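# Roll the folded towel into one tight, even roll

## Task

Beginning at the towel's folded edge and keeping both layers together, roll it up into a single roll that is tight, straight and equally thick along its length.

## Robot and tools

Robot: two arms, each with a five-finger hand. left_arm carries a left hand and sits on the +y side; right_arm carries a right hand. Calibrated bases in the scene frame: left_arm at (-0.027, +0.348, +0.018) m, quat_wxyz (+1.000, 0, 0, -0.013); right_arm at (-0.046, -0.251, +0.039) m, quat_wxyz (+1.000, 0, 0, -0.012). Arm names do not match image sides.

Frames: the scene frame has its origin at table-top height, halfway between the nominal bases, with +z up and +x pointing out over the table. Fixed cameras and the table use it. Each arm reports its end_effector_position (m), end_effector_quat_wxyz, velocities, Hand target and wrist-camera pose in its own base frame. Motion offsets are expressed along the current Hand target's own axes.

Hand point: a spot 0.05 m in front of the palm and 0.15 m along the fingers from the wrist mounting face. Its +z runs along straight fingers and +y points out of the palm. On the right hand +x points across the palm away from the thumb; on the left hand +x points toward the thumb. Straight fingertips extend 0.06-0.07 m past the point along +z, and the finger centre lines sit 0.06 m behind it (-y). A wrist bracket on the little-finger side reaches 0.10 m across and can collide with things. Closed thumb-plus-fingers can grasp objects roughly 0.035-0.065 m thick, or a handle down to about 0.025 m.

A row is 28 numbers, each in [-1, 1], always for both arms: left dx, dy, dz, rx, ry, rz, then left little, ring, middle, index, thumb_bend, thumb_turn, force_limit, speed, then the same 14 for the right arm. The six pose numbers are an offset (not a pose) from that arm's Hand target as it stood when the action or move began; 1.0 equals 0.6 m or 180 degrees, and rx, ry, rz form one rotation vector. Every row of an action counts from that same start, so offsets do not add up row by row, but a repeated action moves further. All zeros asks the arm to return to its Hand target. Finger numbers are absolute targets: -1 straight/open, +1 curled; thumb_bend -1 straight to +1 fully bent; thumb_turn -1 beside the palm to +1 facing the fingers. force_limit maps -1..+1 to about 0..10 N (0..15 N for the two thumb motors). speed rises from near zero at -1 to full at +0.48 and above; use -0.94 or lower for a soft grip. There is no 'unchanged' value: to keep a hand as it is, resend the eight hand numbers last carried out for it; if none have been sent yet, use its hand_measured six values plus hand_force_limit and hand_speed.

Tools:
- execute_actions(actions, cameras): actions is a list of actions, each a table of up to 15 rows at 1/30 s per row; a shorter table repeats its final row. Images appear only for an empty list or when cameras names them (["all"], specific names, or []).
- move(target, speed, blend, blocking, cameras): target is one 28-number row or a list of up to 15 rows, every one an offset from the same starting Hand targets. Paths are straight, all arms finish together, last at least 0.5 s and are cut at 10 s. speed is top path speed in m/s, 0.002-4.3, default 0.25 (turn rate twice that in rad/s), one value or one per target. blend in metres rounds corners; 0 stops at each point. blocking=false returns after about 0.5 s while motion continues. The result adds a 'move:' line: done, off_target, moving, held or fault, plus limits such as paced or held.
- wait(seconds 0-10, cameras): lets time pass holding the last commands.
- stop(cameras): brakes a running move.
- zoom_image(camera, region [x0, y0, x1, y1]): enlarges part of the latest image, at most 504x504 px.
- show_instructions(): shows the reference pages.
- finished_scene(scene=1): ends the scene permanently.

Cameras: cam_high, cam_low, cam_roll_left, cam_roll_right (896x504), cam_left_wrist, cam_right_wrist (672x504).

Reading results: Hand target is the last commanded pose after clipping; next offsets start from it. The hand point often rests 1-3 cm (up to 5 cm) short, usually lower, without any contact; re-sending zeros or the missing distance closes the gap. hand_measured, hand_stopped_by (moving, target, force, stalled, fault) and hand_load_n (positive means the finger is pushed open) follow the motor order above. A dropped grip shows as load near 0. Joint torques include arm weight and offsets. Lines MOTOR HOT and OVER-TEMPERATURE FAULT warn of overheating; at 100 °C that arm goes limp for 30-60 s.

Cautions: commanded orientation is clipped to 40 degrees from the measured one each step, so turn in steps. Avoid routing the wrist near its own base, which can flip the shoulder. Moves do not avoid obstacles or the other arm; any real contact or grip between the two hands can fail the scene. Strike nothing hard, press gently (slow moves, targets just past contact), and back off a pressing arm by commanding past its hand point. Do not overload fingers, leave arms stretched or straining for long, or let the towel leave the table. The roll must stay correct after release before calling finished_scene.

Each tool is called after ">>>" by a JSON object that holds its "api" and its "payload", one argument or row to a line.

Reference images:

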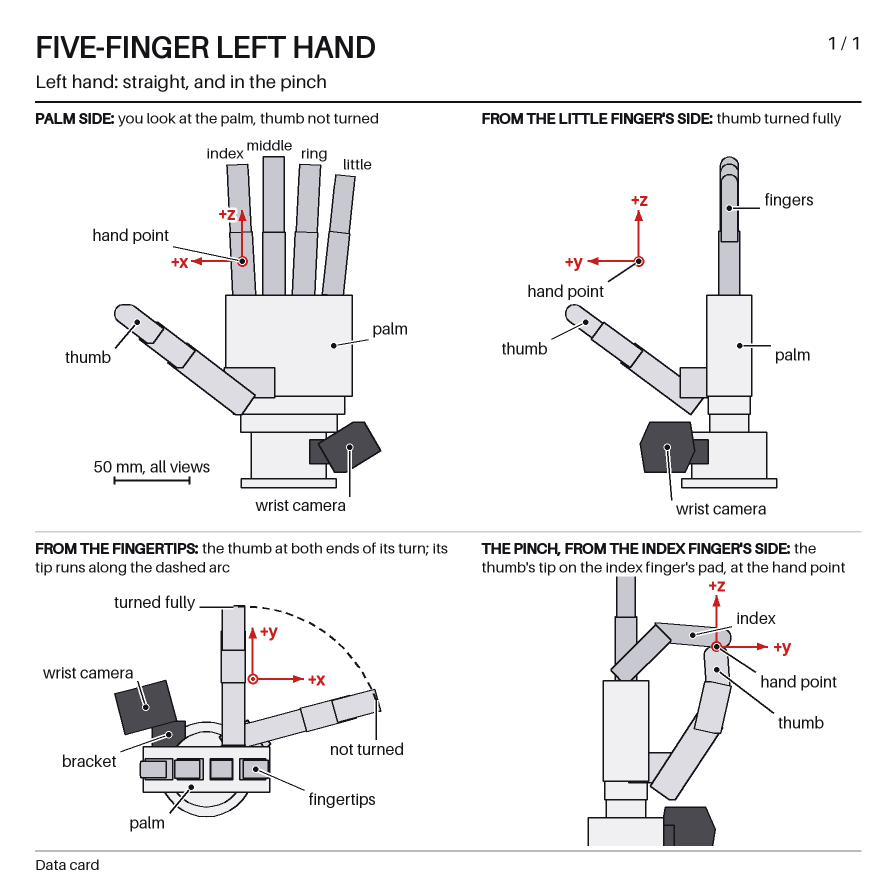

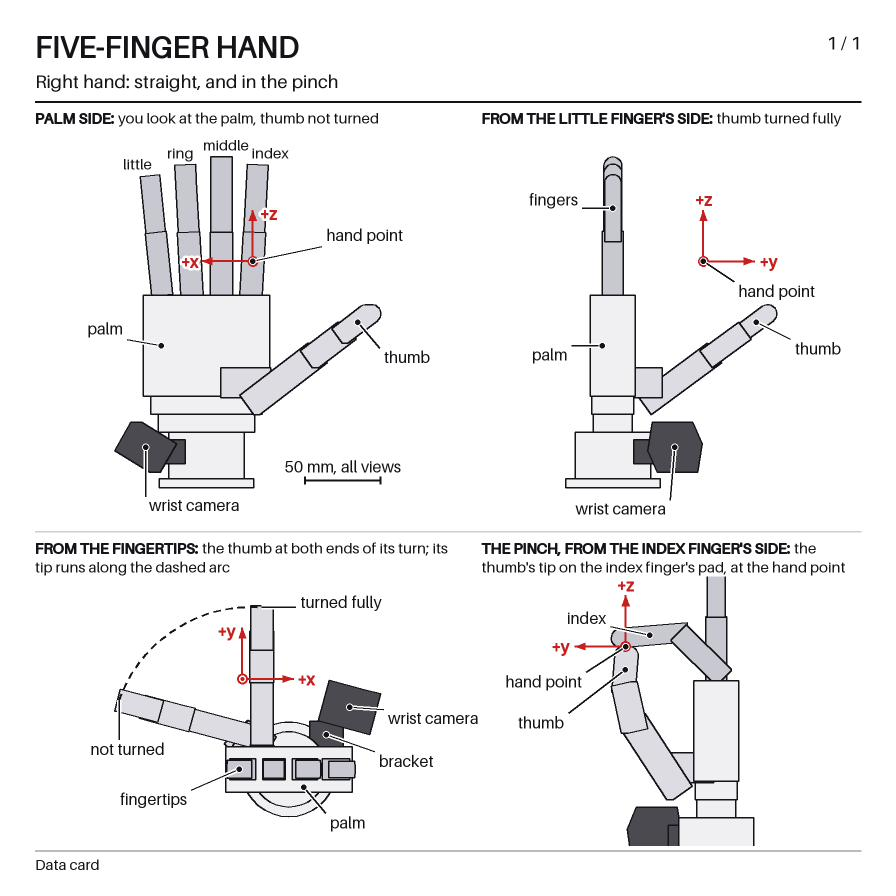

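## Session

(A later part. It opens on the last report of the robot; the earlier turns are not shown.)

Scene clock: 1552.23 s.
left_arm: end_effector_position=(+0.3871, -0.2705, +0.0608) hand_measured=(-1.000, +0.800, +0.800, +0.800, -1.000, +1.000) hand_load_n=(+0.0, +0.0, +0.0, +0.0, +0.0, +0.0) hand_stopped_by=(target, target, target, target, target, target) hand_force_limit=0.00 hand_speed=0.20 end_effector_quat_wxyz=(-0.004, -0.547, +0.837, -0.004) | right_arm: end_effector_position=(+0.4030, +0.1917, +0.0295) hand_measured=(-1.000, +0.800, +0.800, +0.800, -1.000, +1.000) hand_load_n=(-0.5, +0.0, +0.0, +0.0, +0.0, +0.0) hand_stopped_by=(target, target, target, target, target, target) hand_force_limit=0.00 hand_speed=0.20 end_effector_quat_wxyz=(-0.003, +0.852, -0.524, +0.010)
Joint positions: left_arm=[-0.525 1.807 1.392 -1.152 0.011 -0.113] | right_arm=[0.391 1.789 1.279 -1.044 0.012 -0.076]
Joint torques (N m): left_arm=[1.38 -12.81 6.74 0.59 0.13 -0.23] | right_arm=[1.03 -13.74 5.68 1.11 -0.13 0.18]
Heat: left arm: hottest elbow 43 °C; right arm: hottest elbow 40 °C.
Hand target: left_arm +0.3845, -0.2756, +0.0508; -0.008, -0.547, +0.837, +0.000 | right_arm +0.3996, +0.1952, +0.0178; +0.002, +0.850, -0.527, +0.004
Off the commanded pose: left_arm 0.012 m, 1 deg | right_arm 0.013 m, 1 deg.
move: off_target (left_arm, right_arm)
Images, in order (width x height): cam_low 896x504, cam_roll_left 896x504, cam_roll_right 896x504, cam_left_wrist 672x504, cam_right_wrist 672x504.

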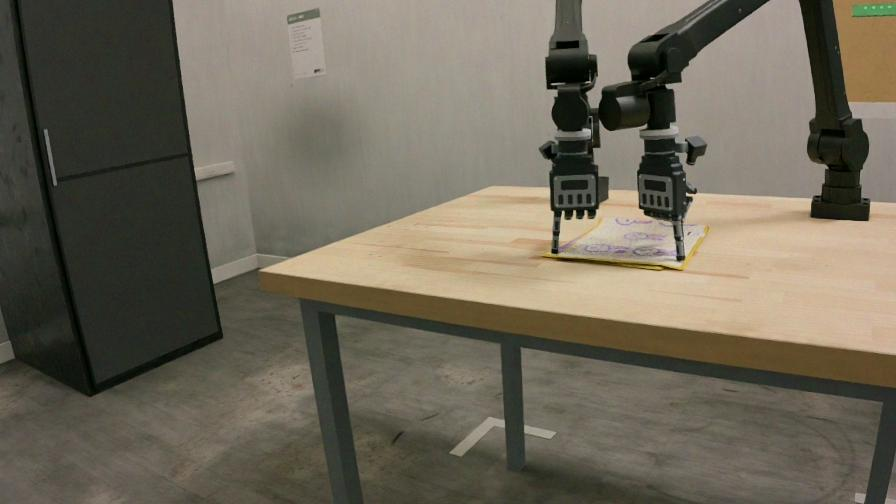

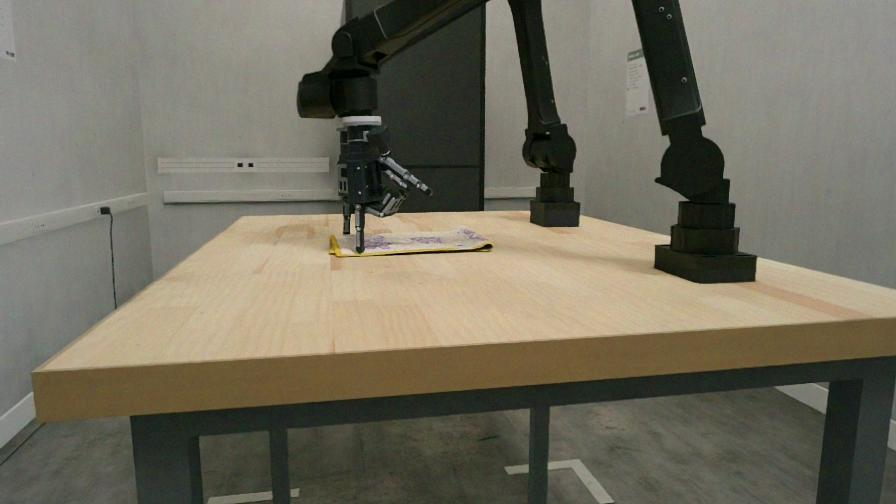

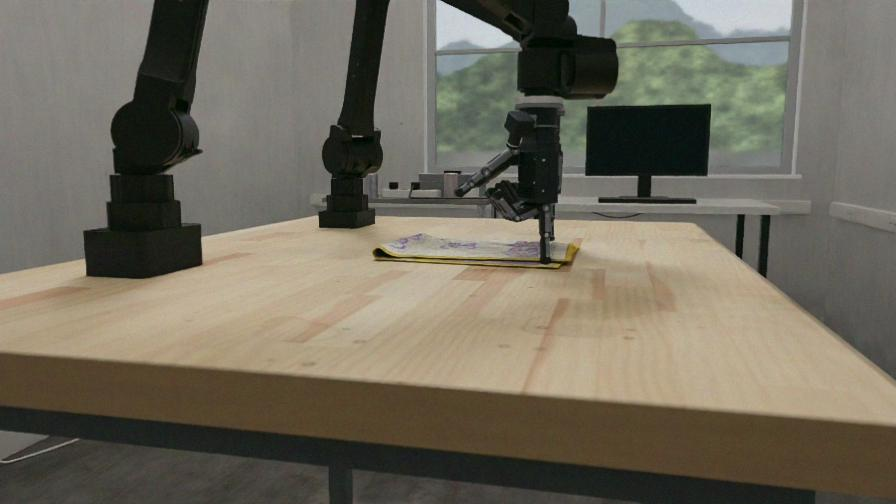

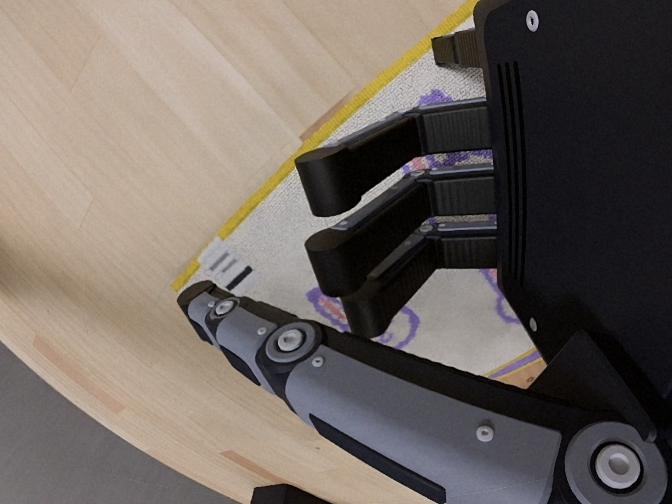

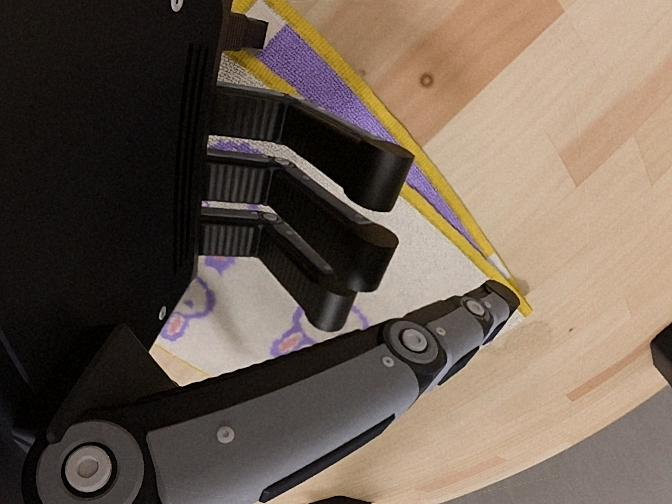

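>>> {"api": "execute_actions", "payload": {
  "actions": []
}}

Scene clock: 1560.80 s.
left_arm: end_effector_position=(+0.3871, -0.2705, +0.0608) hand_measured=(-1.000, +0.800, +0.800, +0.800, -1.000, +1.000) hand_load_n=(+0.0, +0.0, +0.0, +0.0, +0.0, +0.0) hand_stopped_by=(target, target, target, target, target, target) hand_force_limit=0.00 hand_speed=0.20 end_effector_quat_wxyz=(-0.004, -0.547, +0.837, -0.004) | right_arm: end_effector_position=(+0.4030, +0.1917, +0.0295) hand_measured=(-1.000, +0.800, +0.800, +0.800, -1.000, +1.000) hand_load_n=(-0.5, +0.0, +0.5, +0.0, -0.5, +0.0) hand_stopped_by=(target, target, target, target, target, target) hand_force_limit=0.00 hand_speed=0.20 end_effector_quat_wxyz=(-0.003, +0.852, -0.524, +0.010)
Joint positions: left_arm=[-0.525 1.807 1.392 -1.152 0.011 -0.113] | right_arm=[0.391 1.789 1.279 -1.044 0.012 -0.076]
Joint velocities: within noise
Joint torques (N m): left_arm=[1.44 -12.86 6.74 0.61 0.12 -0.23] | right_arm=[0.97 -13.8 5.57 1.1 -0.12 0.13]
Heat: left arm: hottest elbow 43 °C; right arm: hottest elbow 40 °C.
Hand target: left_arm +0.3845, -0.2756, +0.0508; -0.008, -0.547, +0.837, +0.000 | right_arm +0.3996, +0.1952, +0.0178; +0.002, +0.850, -0.527, +0.004
Off the commanded pose: left_arm 0.012 m, 1 deg | right_arm 0.013 m, 1 deg.

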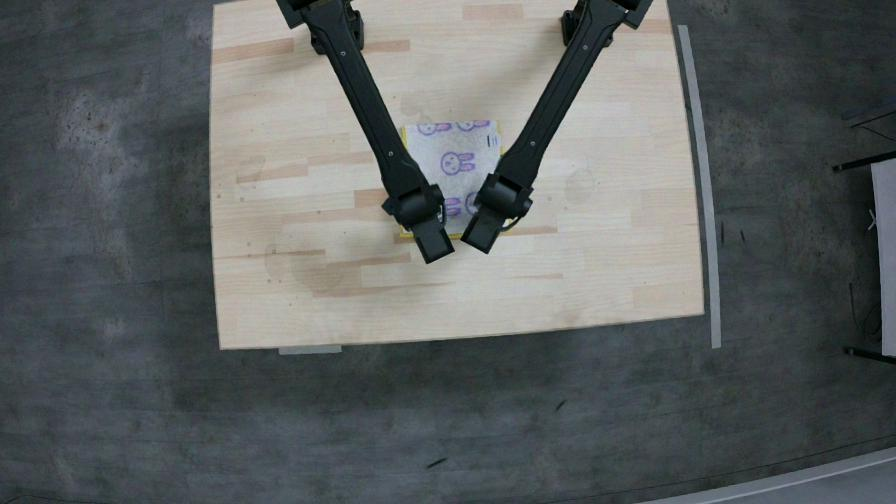

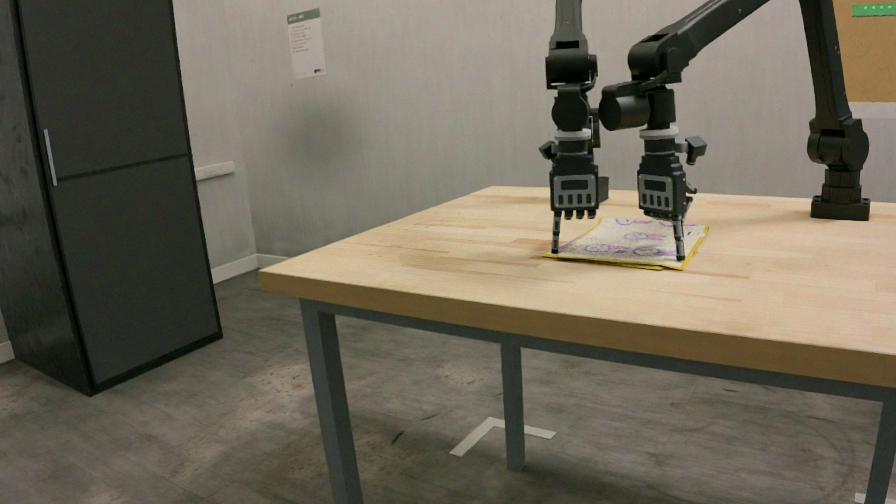

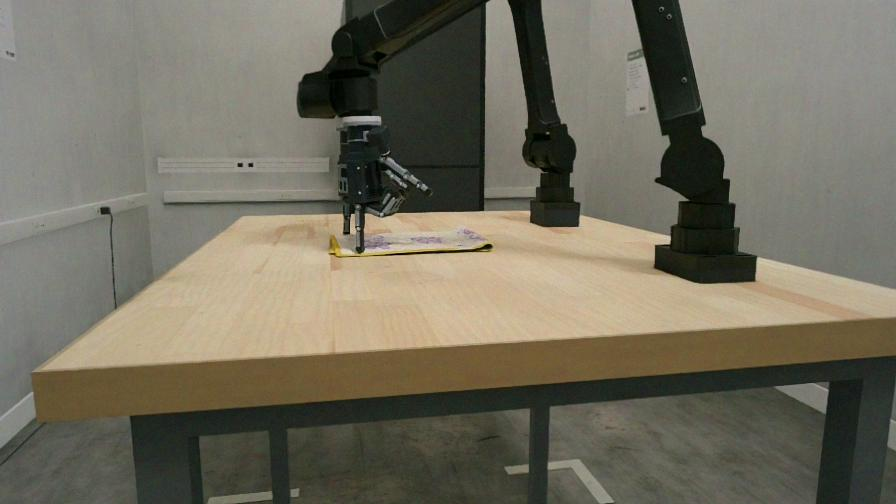

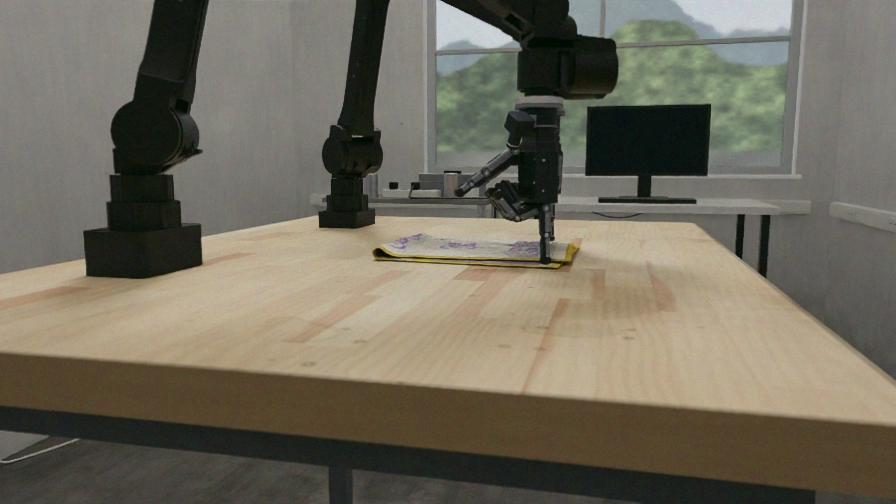

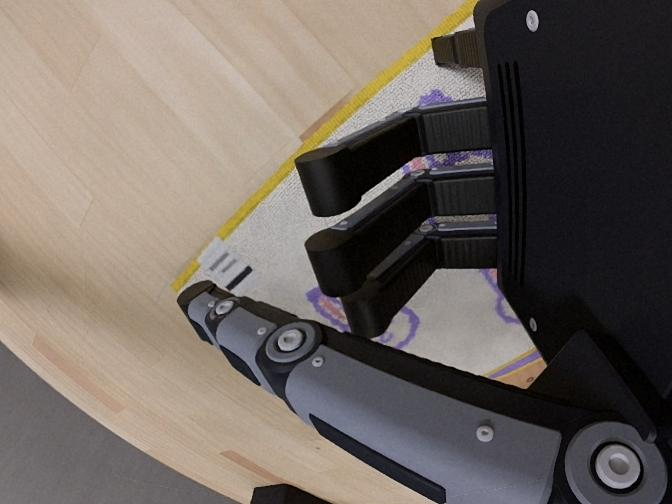

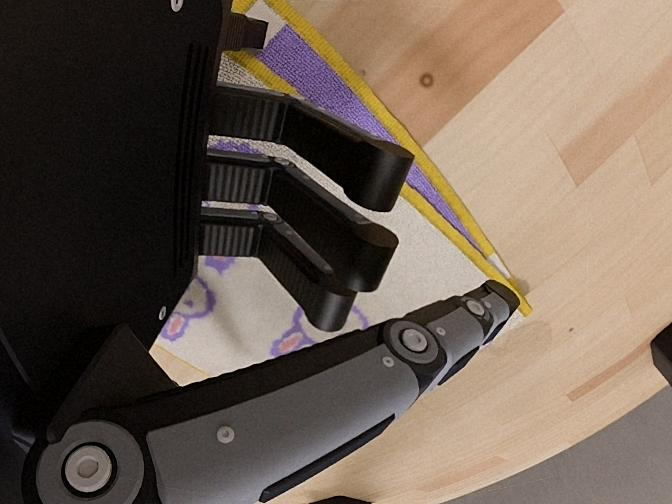

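>>> {"api": "move", "payload": {
  "target": [
    [0,0,0.01,0,0,0,-1,0.8,0.8,0.8,-1,1,0,0.2,0,0,0.01,0,0,0,-1,0.8,0.8,0.8,-1,1,0,0.2],
    [0.0216,-0.0248,0.01,0,0,0,-1,0.8,0.8,0.8,-1,1,0,0.2,-0.0147,-0.0179,0.01,0,0,0,-1,0.8,0.8,0.8,-1,1,0,0.2]
  ],
  "speed": 0.05,
  "cameras": ["cam_high","cam_right_wrist","cam_left_wrist"]
}}

Scene clock: 1563.30 s.
left_arm: end_effector_position=(+0.3884, -0.2713, +0.0582) hand_measured=(-1.000, +0.800, +0.800, +0.800, -1.000, +1.000) hand_load_n=(+0.0, +0.0, +0.0, +0.0, +0.0, +0.0) hand_stopped_by=(target, target, target, target, target, target) hand_force_limit=0.00 hand_speed=0.20 end_effector_quat_wxyz=(-0.003, -0.548, +0.837, -0.008) | right_arm: end_effector_position=(+0.4064, +0.1931, +0.0288) hand_measured=(-1.000, +0.800, +0.800, +0.800, -1.000, +1.000) hand_load_n=(-0.5, +0.0, +0.0, +0.0, +0.0, +0.0) hand_stopped_by=(target, target, target, target, target, target) hand_force_limit=0.00 hand_speed=0.20 end_effector_quat_wxyz=(-0.009, +0.851, -0.524, +0.014)
Joint positions: left_arm=[-0.525 1.808 1.387 -1.139 0.011 -0.113] | right_arm=[0.391 1.789 1.279 -1.031 0.012 -0.075]
Joint torques (N m): left_arm=[2.14 -14.1 6.93 0.18 0 -0.16] | right_arm=[0.38 -15.21 6.09 0.59 -0.06 0]
Heat: left arm: hottest elbow 43 °C; right arm: hottest elbow 39 °C.
Hand target: left_arm +0.3884, -0.2713, +0.0582; -0.003, -0.548, +0.837, -0.008 (not the last commanded pose) | right_arm +0.4064, +0.1931, +0.0288; -0.009, +0.851, -0.524, +0.014 (not the last commanded pose)
Off the commanded pose: left_arm 0.026 m, 1 deg | right_arm 0.023 m, 2 deg.
move: held (left_arm, right_arm; a check stopped the path); path passed 1 of 2 targets; limits=held
pose unreachable (left arm): on one or more control steps of this call, first in action 0 (counted from 0), this arm could not follow its commanded pose, so it was not sent that pose on those steps. It may still have moved: this result reports where it is.
cause: moving toward the commanded pose would bring a part of the arm too close to another arm (a part of this arm just beyond joint 4 (wrist pitch) and a part of the right arm just beyond its joint 4 (wrist pitch), along the way the arms are being sent, or toward where that arm still pushes).
pose unreachable (right arm): on one or more control steps of this call, first in action 0 (counted from 0), this arm could not follow its commanded pose, so it was not sent that pose on those steps. It may still have moved: this result reports where it is.
cause: moving toward the commanded pose would bring a part of the arm too close to another arm (a part of this arm just beyond joint 4 (wrist pitch) and a part of the left arm just beyond its joint 4 (wrist pitch), at the place that arm was heading or pushing toward when its own hold began).
Images, in order (width x height): cam_high 896x504, cam_left_wrist 672x504, cam_right_wrist 672x504.

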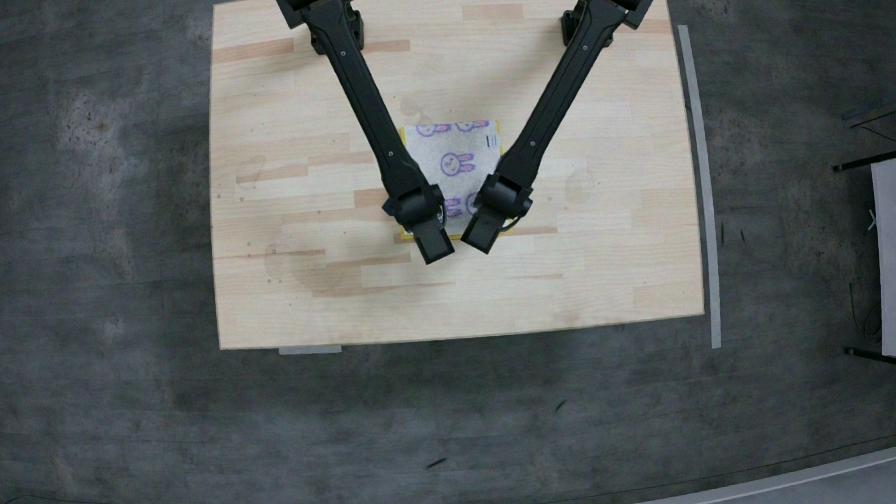

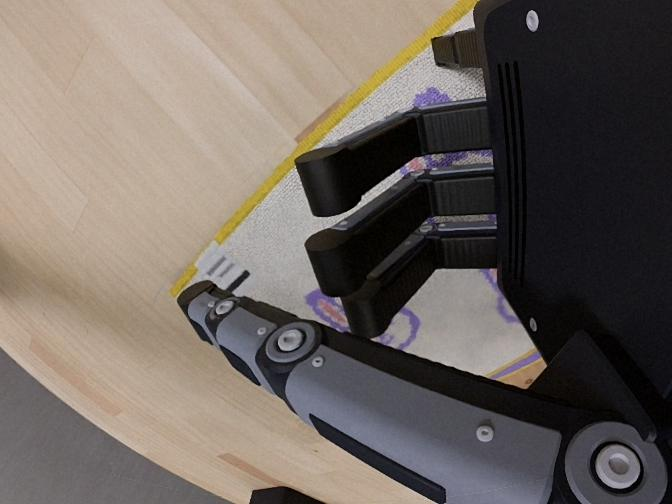

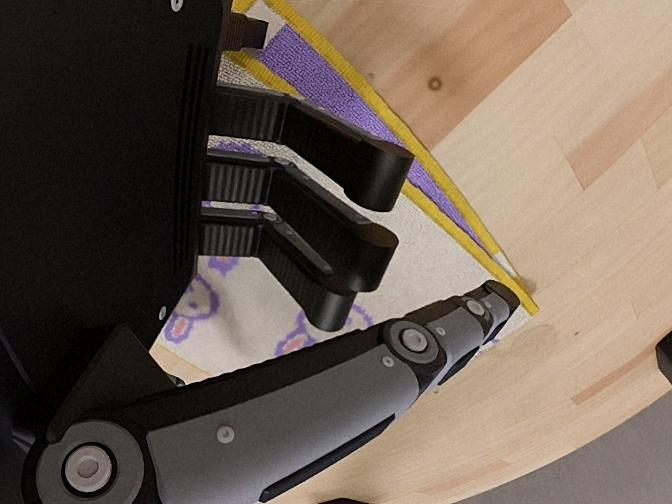

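>>> {"api": "move", "payload": {
  "target": [
    [0,0,-0.0833,0,0,0,0.8,0.8,0.8,-1,-1,1,0,0.4,0,0,-0.0833,0,0,0,0.8,0.8,0.8,-1,-1,1,0,0.4],
    [-0.0753,-0.0065,-0.0833,0,0,-0.1389,0.8,0.8,0.8,-1,-1,1,0,0.4,0.0751,-0.0029,-0.0833,0,0,0.1389,0.8,0.8,0.8,-1,-1,1,0,0.4]
  ],
  "speed": 0.12,
  "cameras": ["cam_high","cam_right_wrist","cam_left_wrist"]
}}

Scene clock: 1571.97 s.
left_arm: end_effector_position=(+0.4075, -0.2339, +0.1009) hand_measured=(+0.800, +0.800, +0.800, -1.000, -1.000, +1.000) hand_load_n=(+0.0, +0.0, +0.0, +0.0, +0.0, +0.0) hand_stopped_by=(target, target, target, target, target, target) hand_force_limit=0.00 hand_speed=0.40 end_effector_quat_wxyz=(+0.008, +0.709, -0.705, -0.002) | right_arm: end_effector_position=(+0.4187, +0.1537, +0.0718) hand_measured=(+0.800, +0.800, +0.800, -1.000, -1.000, +1.000) hand_load_n=(+0.0, +0.0, +0.5, -0.5, +0.0, +0.0) hand_stopped_by=(target, target, target, target, target, target) hand_force_limit=0.00 hand_speed=0.40 end_effector_quat_wxyz=(-0.004, +0.726, -0.688, +0.008)
Joint positions: left_arm=[-0.403 1.737 1.403 -1.248 0.014 -0.409] | right_arm=[0.261 1.715 1.299 -1.141 0.009 0.208]
Joint torques (N m): left_arm=[2.84 -14.86 6.84 0.38 -0.02 -0.26] | right_arm=[-0.21 -14.97 7.61 0.34 -0.1 0.17]
Heat: left arm: hottest elbow 43 °C; right arm: hottest elbow 40 °C.
Hand target: left_arm +0.4098, -0.2306, +0.1077; +0.004, +0.716, -0.698, +0.007 | right_arm +0.4266, +0.1537, +0.0793; -0.011, +0.718, -0.696, +0.011
Off the commanded pose: left_arm 0.008 m, 2 deg | right_arm 0.011 m, 2 deg.
move: off_target (right_arm)
Images, in order (width x height): cam_high 896x504, cam_left_wrist 672x504, cam_right_wrist 672x504.

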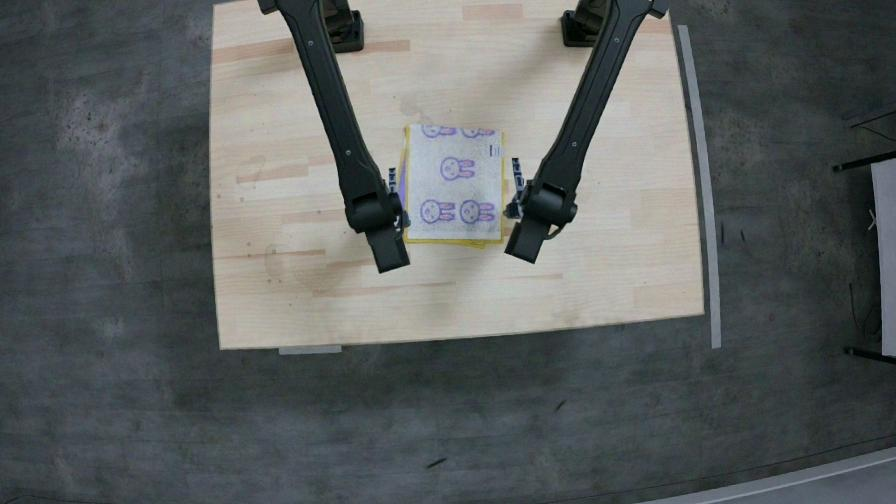

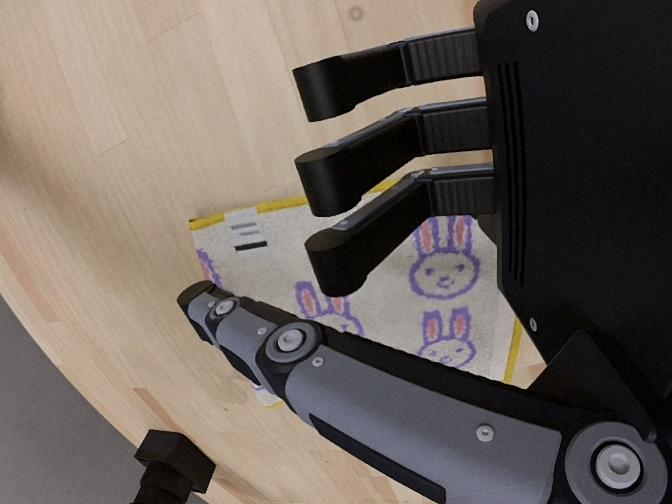

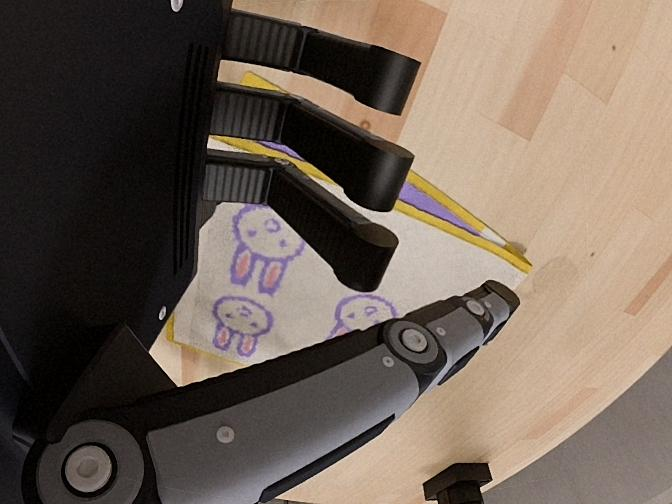

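>>> {"api": "zoom_image", "payload": {
  "camera": "cam_high",
  "region": [360, 100, 560, 270]
}}

Scaled by 2.520 from the camera's 896x504 image, which has a finer 1280x720 frame.

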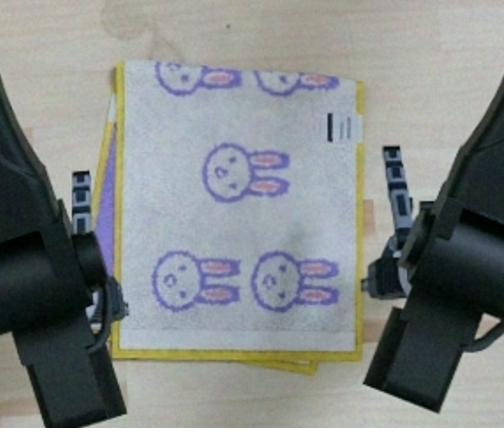

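>>> {"api": "move", "payload": {
  "target": [0.0357,-0.0587,0.02,0,0,0,0.8,0.8,0.8,-1,-1,1,0,0.4,0.0328,0.0127,0.025,0,0,0,0.8,0.8,0.8,-1,-1,1,0,0.4],
  "speed": 0.12,
  "cameras": ["cam_high","cam_right_wrist","cam_left_wrist"]
}}

>>> {"api": "zoom_image", "payload": {
  "camera": "cam_high",
  "region": [360, 100, 560, 270]
}}

Scene clock: 1579.77 s.
left_arm: end_effector_position=(+0.4289, -0.2434, +0.0888) hand_measured=(+0.800, +0.800, +0.800, -1.000, -1.000, +1.000) hand_load_n=(+0.0, +0.0, +0.0, +0.0, +0.0, +0.0) hand_stopped_by=(target, target, target, target, target, target) hand_force_limit=0.00 hand_speed=0.40 end_effector_quat_wxyz=(+0.009, +0.713, -0.701, -0.005) | right_arm: end_effector_position=(+0.4209, +0.1373, +0.0668) hand_measured=(+0.800, +0.800, +0.800, -1.000, -1.000, +1.000) hand_load_n=(+0.0, +0.0, +0.0, +0.0, +0.0, +0.0) hand_stopped_by=(target, target, target, target, target, target) hand_force_limit=0.00 hand_speed=0.40 end_effector_quat_wxyz=(-0.009, +0.715, -0.699, +0.011)
Joint positions: left_arm=[-0.403 1.808 1.468 -1.248 0.014 -0.419] | right_arm=[0.225 1.704 1.271 -1.11 0.009 0.202]
Joint torques (N m): left_arm=[2.14 -13.1 10.81 -0.1 -0.01 -0.23] | right_arm=[-0.38 -15.21 5.76 0.94 -0.12 -0.14]
Heat: left arm: hottest elbow 43 °C; right arm: hottest elbow 39 °C.
Hand target: left_arm +0.4457, -0.2513, +0.0962; +0.004, +0.716, -0.698, +0.007 | right_arm +0.4200, +0.1337, +0.0642; -0.011, +0.718, -0.696, +0.011
Off the commanded pose: left_arm 0.020 m, 2 deg | right_arm 0.005 m, 1 deg.
move: off_target (left_arm)
Images, in order (width x height): cam_high 896x504, cam_left_wrist 672x504, cam_right_wrist 672x504.

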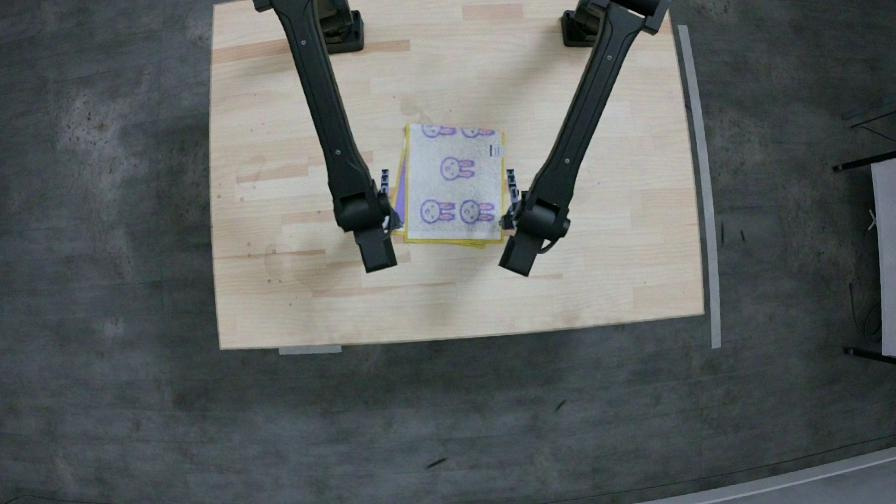

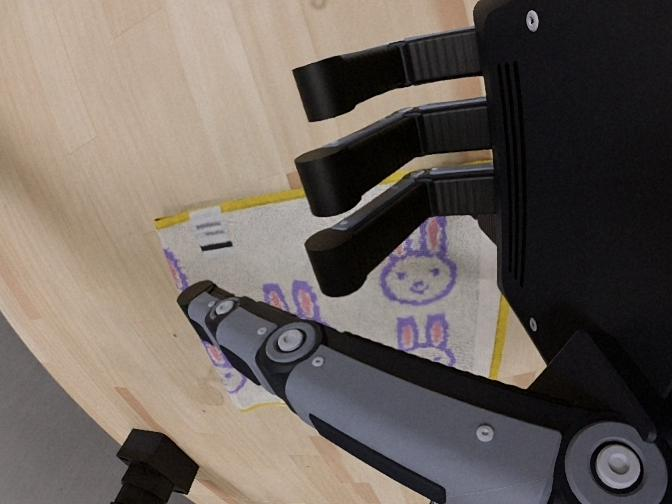

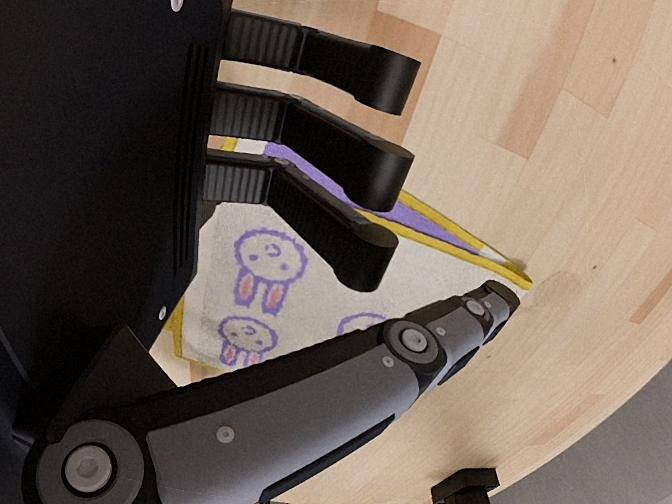

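Scaled by 2.520 from the camera's 896x504 image, which has a finer 1280x720 frame.

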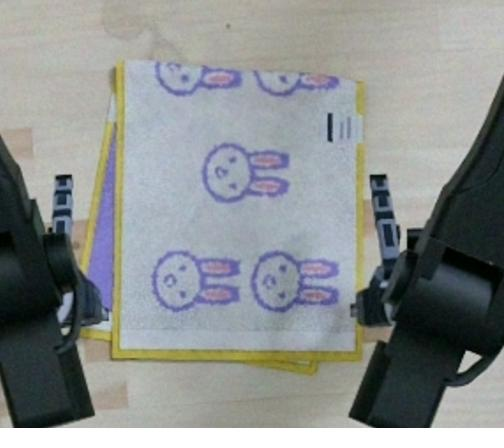

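>>> {"api": "move", "payload": {
  "target": [0.0145,0.0067,0.0637,0,0,0,0.8,0.8,0.8,-1,-1,1,0,0.4,0,0,0.0603,0,0,0,0.8,0.8,0.8,-1,-1,1,0,0.4],
  "speed": 0.08,
  "cameras": ["cam_high","cam_right_wrist","cam_left_wrist"]
}}

>>> {"api": "zoom_image", "payload": {
  "camera": "cam_high",
  "region": [360, 100, 560, 270]
}}

Scene clock: 1582.43 s.
left_arm: end_effector_position=(+0.4434, -0.2553, +0.0688) hand_measured=(+0.800, +0.800, +0.800, -1.000, -1.000, +1.000) hand_load_n=(+0.0, +0.0, +0.0, +0.0, +0.0, +0.0) hand_stopped_by=(target, target, target, target, target, target) hand_force_limit=0.00 hand_speed=0.40 end_effector_quat_wxyz=(+0.003, +0.716, -0.698, +0.012) | right_arm: end_effector_position=(+0.4229, +0.1377, +0.0387) hand_measured=(+0.800, +0.800, +0.800, -1.000, -1.000, +1.000) hand_load_n=(+0.0, +0.0, +0.0, +0.0, +0.0, +0.0) hand_stopped_by=(target, target, target, target, target, target) hand_force_limit=0.00 hand_speed=0.40 end_effector_quat_wxyz=(-0.017, +0.715, -0.699, +0.016)
Joint positions: left_arm=[-0.412 1.843 1.468 -1.175 0.014 -0.438] | right_arm=[0.225 1.73 1.226 -1.022 0.009 0.201]
Joint torques (N m): left_arm=[1.26 -13.39 7.02 0.68 -0.03 -0.23] | right_arm=[-0.44 -13.33 5.72 1.11 -0.14 -0.16]
Heat: left arm: hottest elbow 43 °C; right arm: hottest elbow 39 °C.
Hand target: left_arm +0.4420, -0.2608, +0.0580; +0.004, +0.716, -0.698, +0.007 | right_arm +0.4212, +0.1338, +0.0279; -0.011, +0.718, -0.696, +0.011
Off the commanded pose: left_arm 0.012 m, 1 deg | right_arm 0.012 m, 1 deg.
move: off_target (left_arm, right_arm)
Images, in order (width x height): cam_high 896x504, cam_left_wrist 672x504, cam_right_wrist 672x504.

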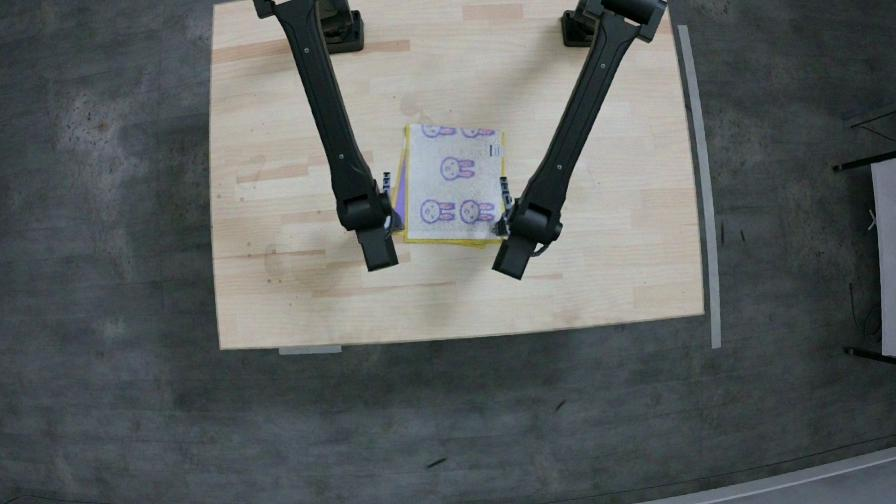

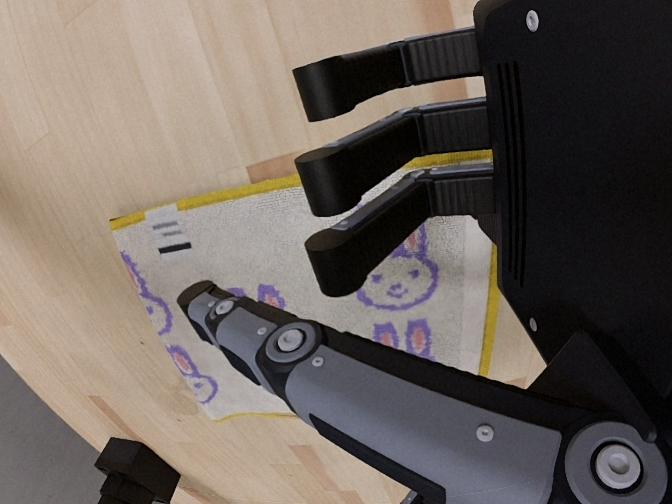

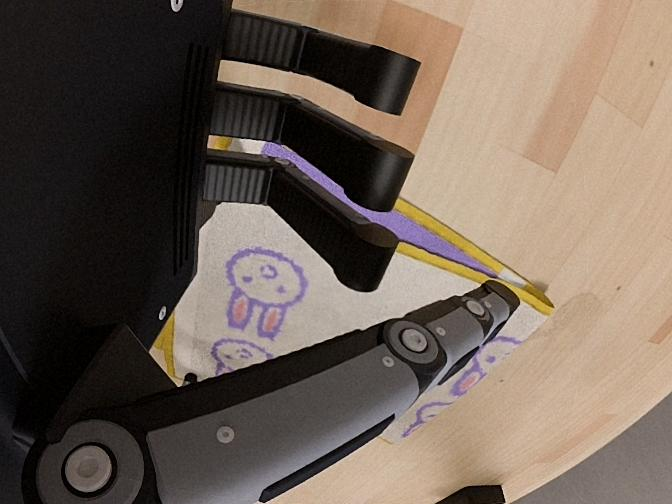

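Scaled by 2.520 from the camera's 896x504 image, which has a finer 1280x720 frame.

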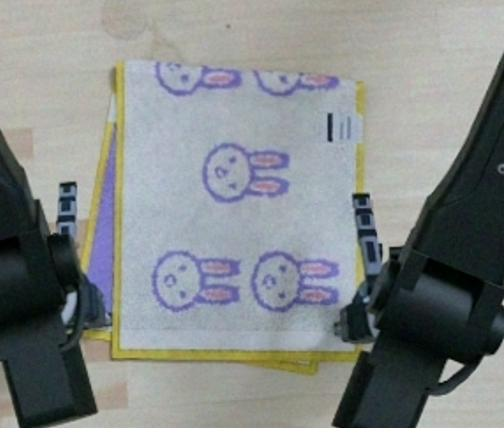

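>>> {"api": "move", "payload": {
  "target": [
    [0,0,0.015,0,0,0,0.8,0.8,0.8,-1,-1,1,0,0.4,0,0,0.01,0,0,0,0.8,0.8,0.8,-1,-1,1,0,0.4],
    [0,0,0.015,0,0,0,0.8,0.8,0.8,-1,-1,1,0,0.4,-0.0667,-0.0233,0.01,0,0,0,0.8,0.8,0.8,-1,-1,1,0,0.4]
  ],
  "speed": 0.05,
  "cameras": ["cam_high","cam_right_wrist","cam_left_wrist"]
}}

>>> {"api": "zoom_image", "payload": {
  "camera": "cam_high",
  "region": [360, 100, 560, 270]
}}

Scene clock: 1586.57 s.
left_arm: end_effector_position=(+0.4457, -0.2563, +0.0663) hand_measured=(+0.800, +0.800, +0.800, -1.000, -1.000, +1.000) hand_load_n=(+0.0, +0.0, +0.0, -0.5, -0.5, +0.0) hand_stopped_by=(target, target, target, target, target, target) hand_force_limit=0.00 hand_speed=0.40 end_effector_quat_wxyz=(+0.001, +0.716, -0.698, +0.017) | right_arm: end_effector_position=(+0.4302, +0.1659, +0.0340) hand_measured=(+0.800, +0.800, +0.800, -1.000, -1.000, +1.000) hand_load_n=(+0.0, +0.0, +0.0, -0.5, +0.0, +0.0) hand_stopped_by=(target, target, target, target, target, target) hand_force_limit=0.00 hand_speed=0.40 end_effector_quat_wxyz=(-0.022, +0.719, -0.695, +0.019)
Joint positions: left_arm=[-0.412 1.844 1.463 -1.158 0.014 -0.438] | right_arm=[0.277 1.761 1.257 -1.009 0.01 0.243]
Joint torques (N m): left_arm=[1.32 -12.75 6.49 0.84 -0.04 -0.24] | right_arm=[1.2 -11.87 8.16 0.38 -0.05 0.19]
Heat: left arm: hottest elbow 42 °C; right arm: hottest elbow 39 °C.
Hand target: left_arm +0.4421, -0.2609, +0.0490; +0.004, +0.716, -0.698, +0.007 | right_arm +0.4341, +0.1742, +0.0223; -0.011, +0.718, -0.696, +0.011
Off the commanded pose: left_arm 0.018 m, 1 deg | right_arm 0.015 m, 2 deg.
move: off_target (left_arm, right_arm)
Images, in order (width x height): cam_high 896x504, cam_left_wrist 672x504, cam_right_wrist 672x504.

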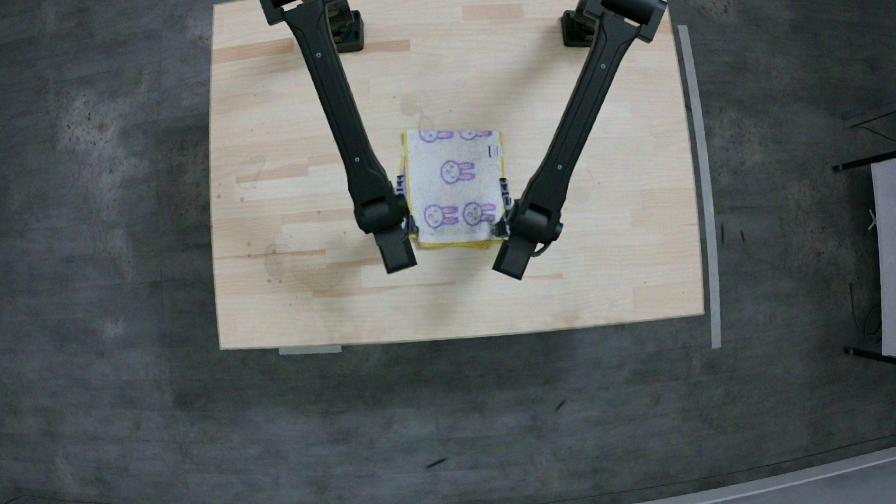

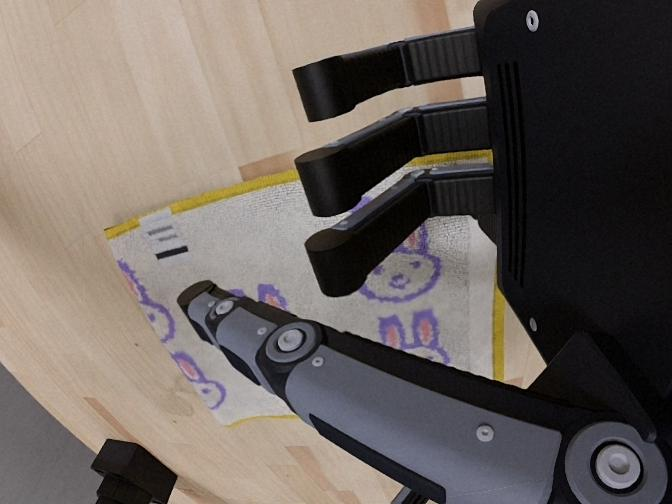

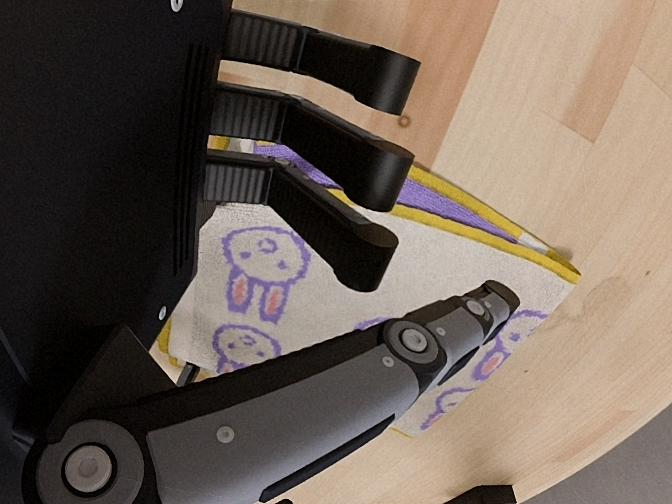

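Scaled by 2.520 from the camera's 896x504 image, which has a finer 1280x720 frame.

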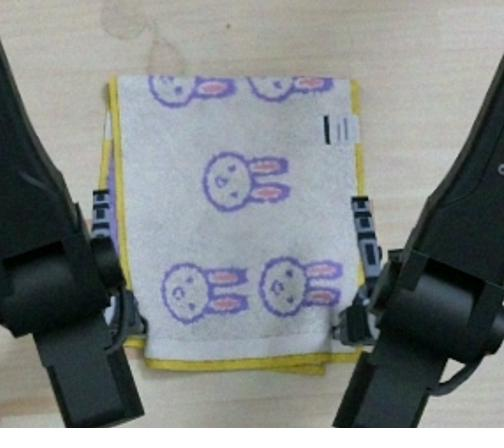

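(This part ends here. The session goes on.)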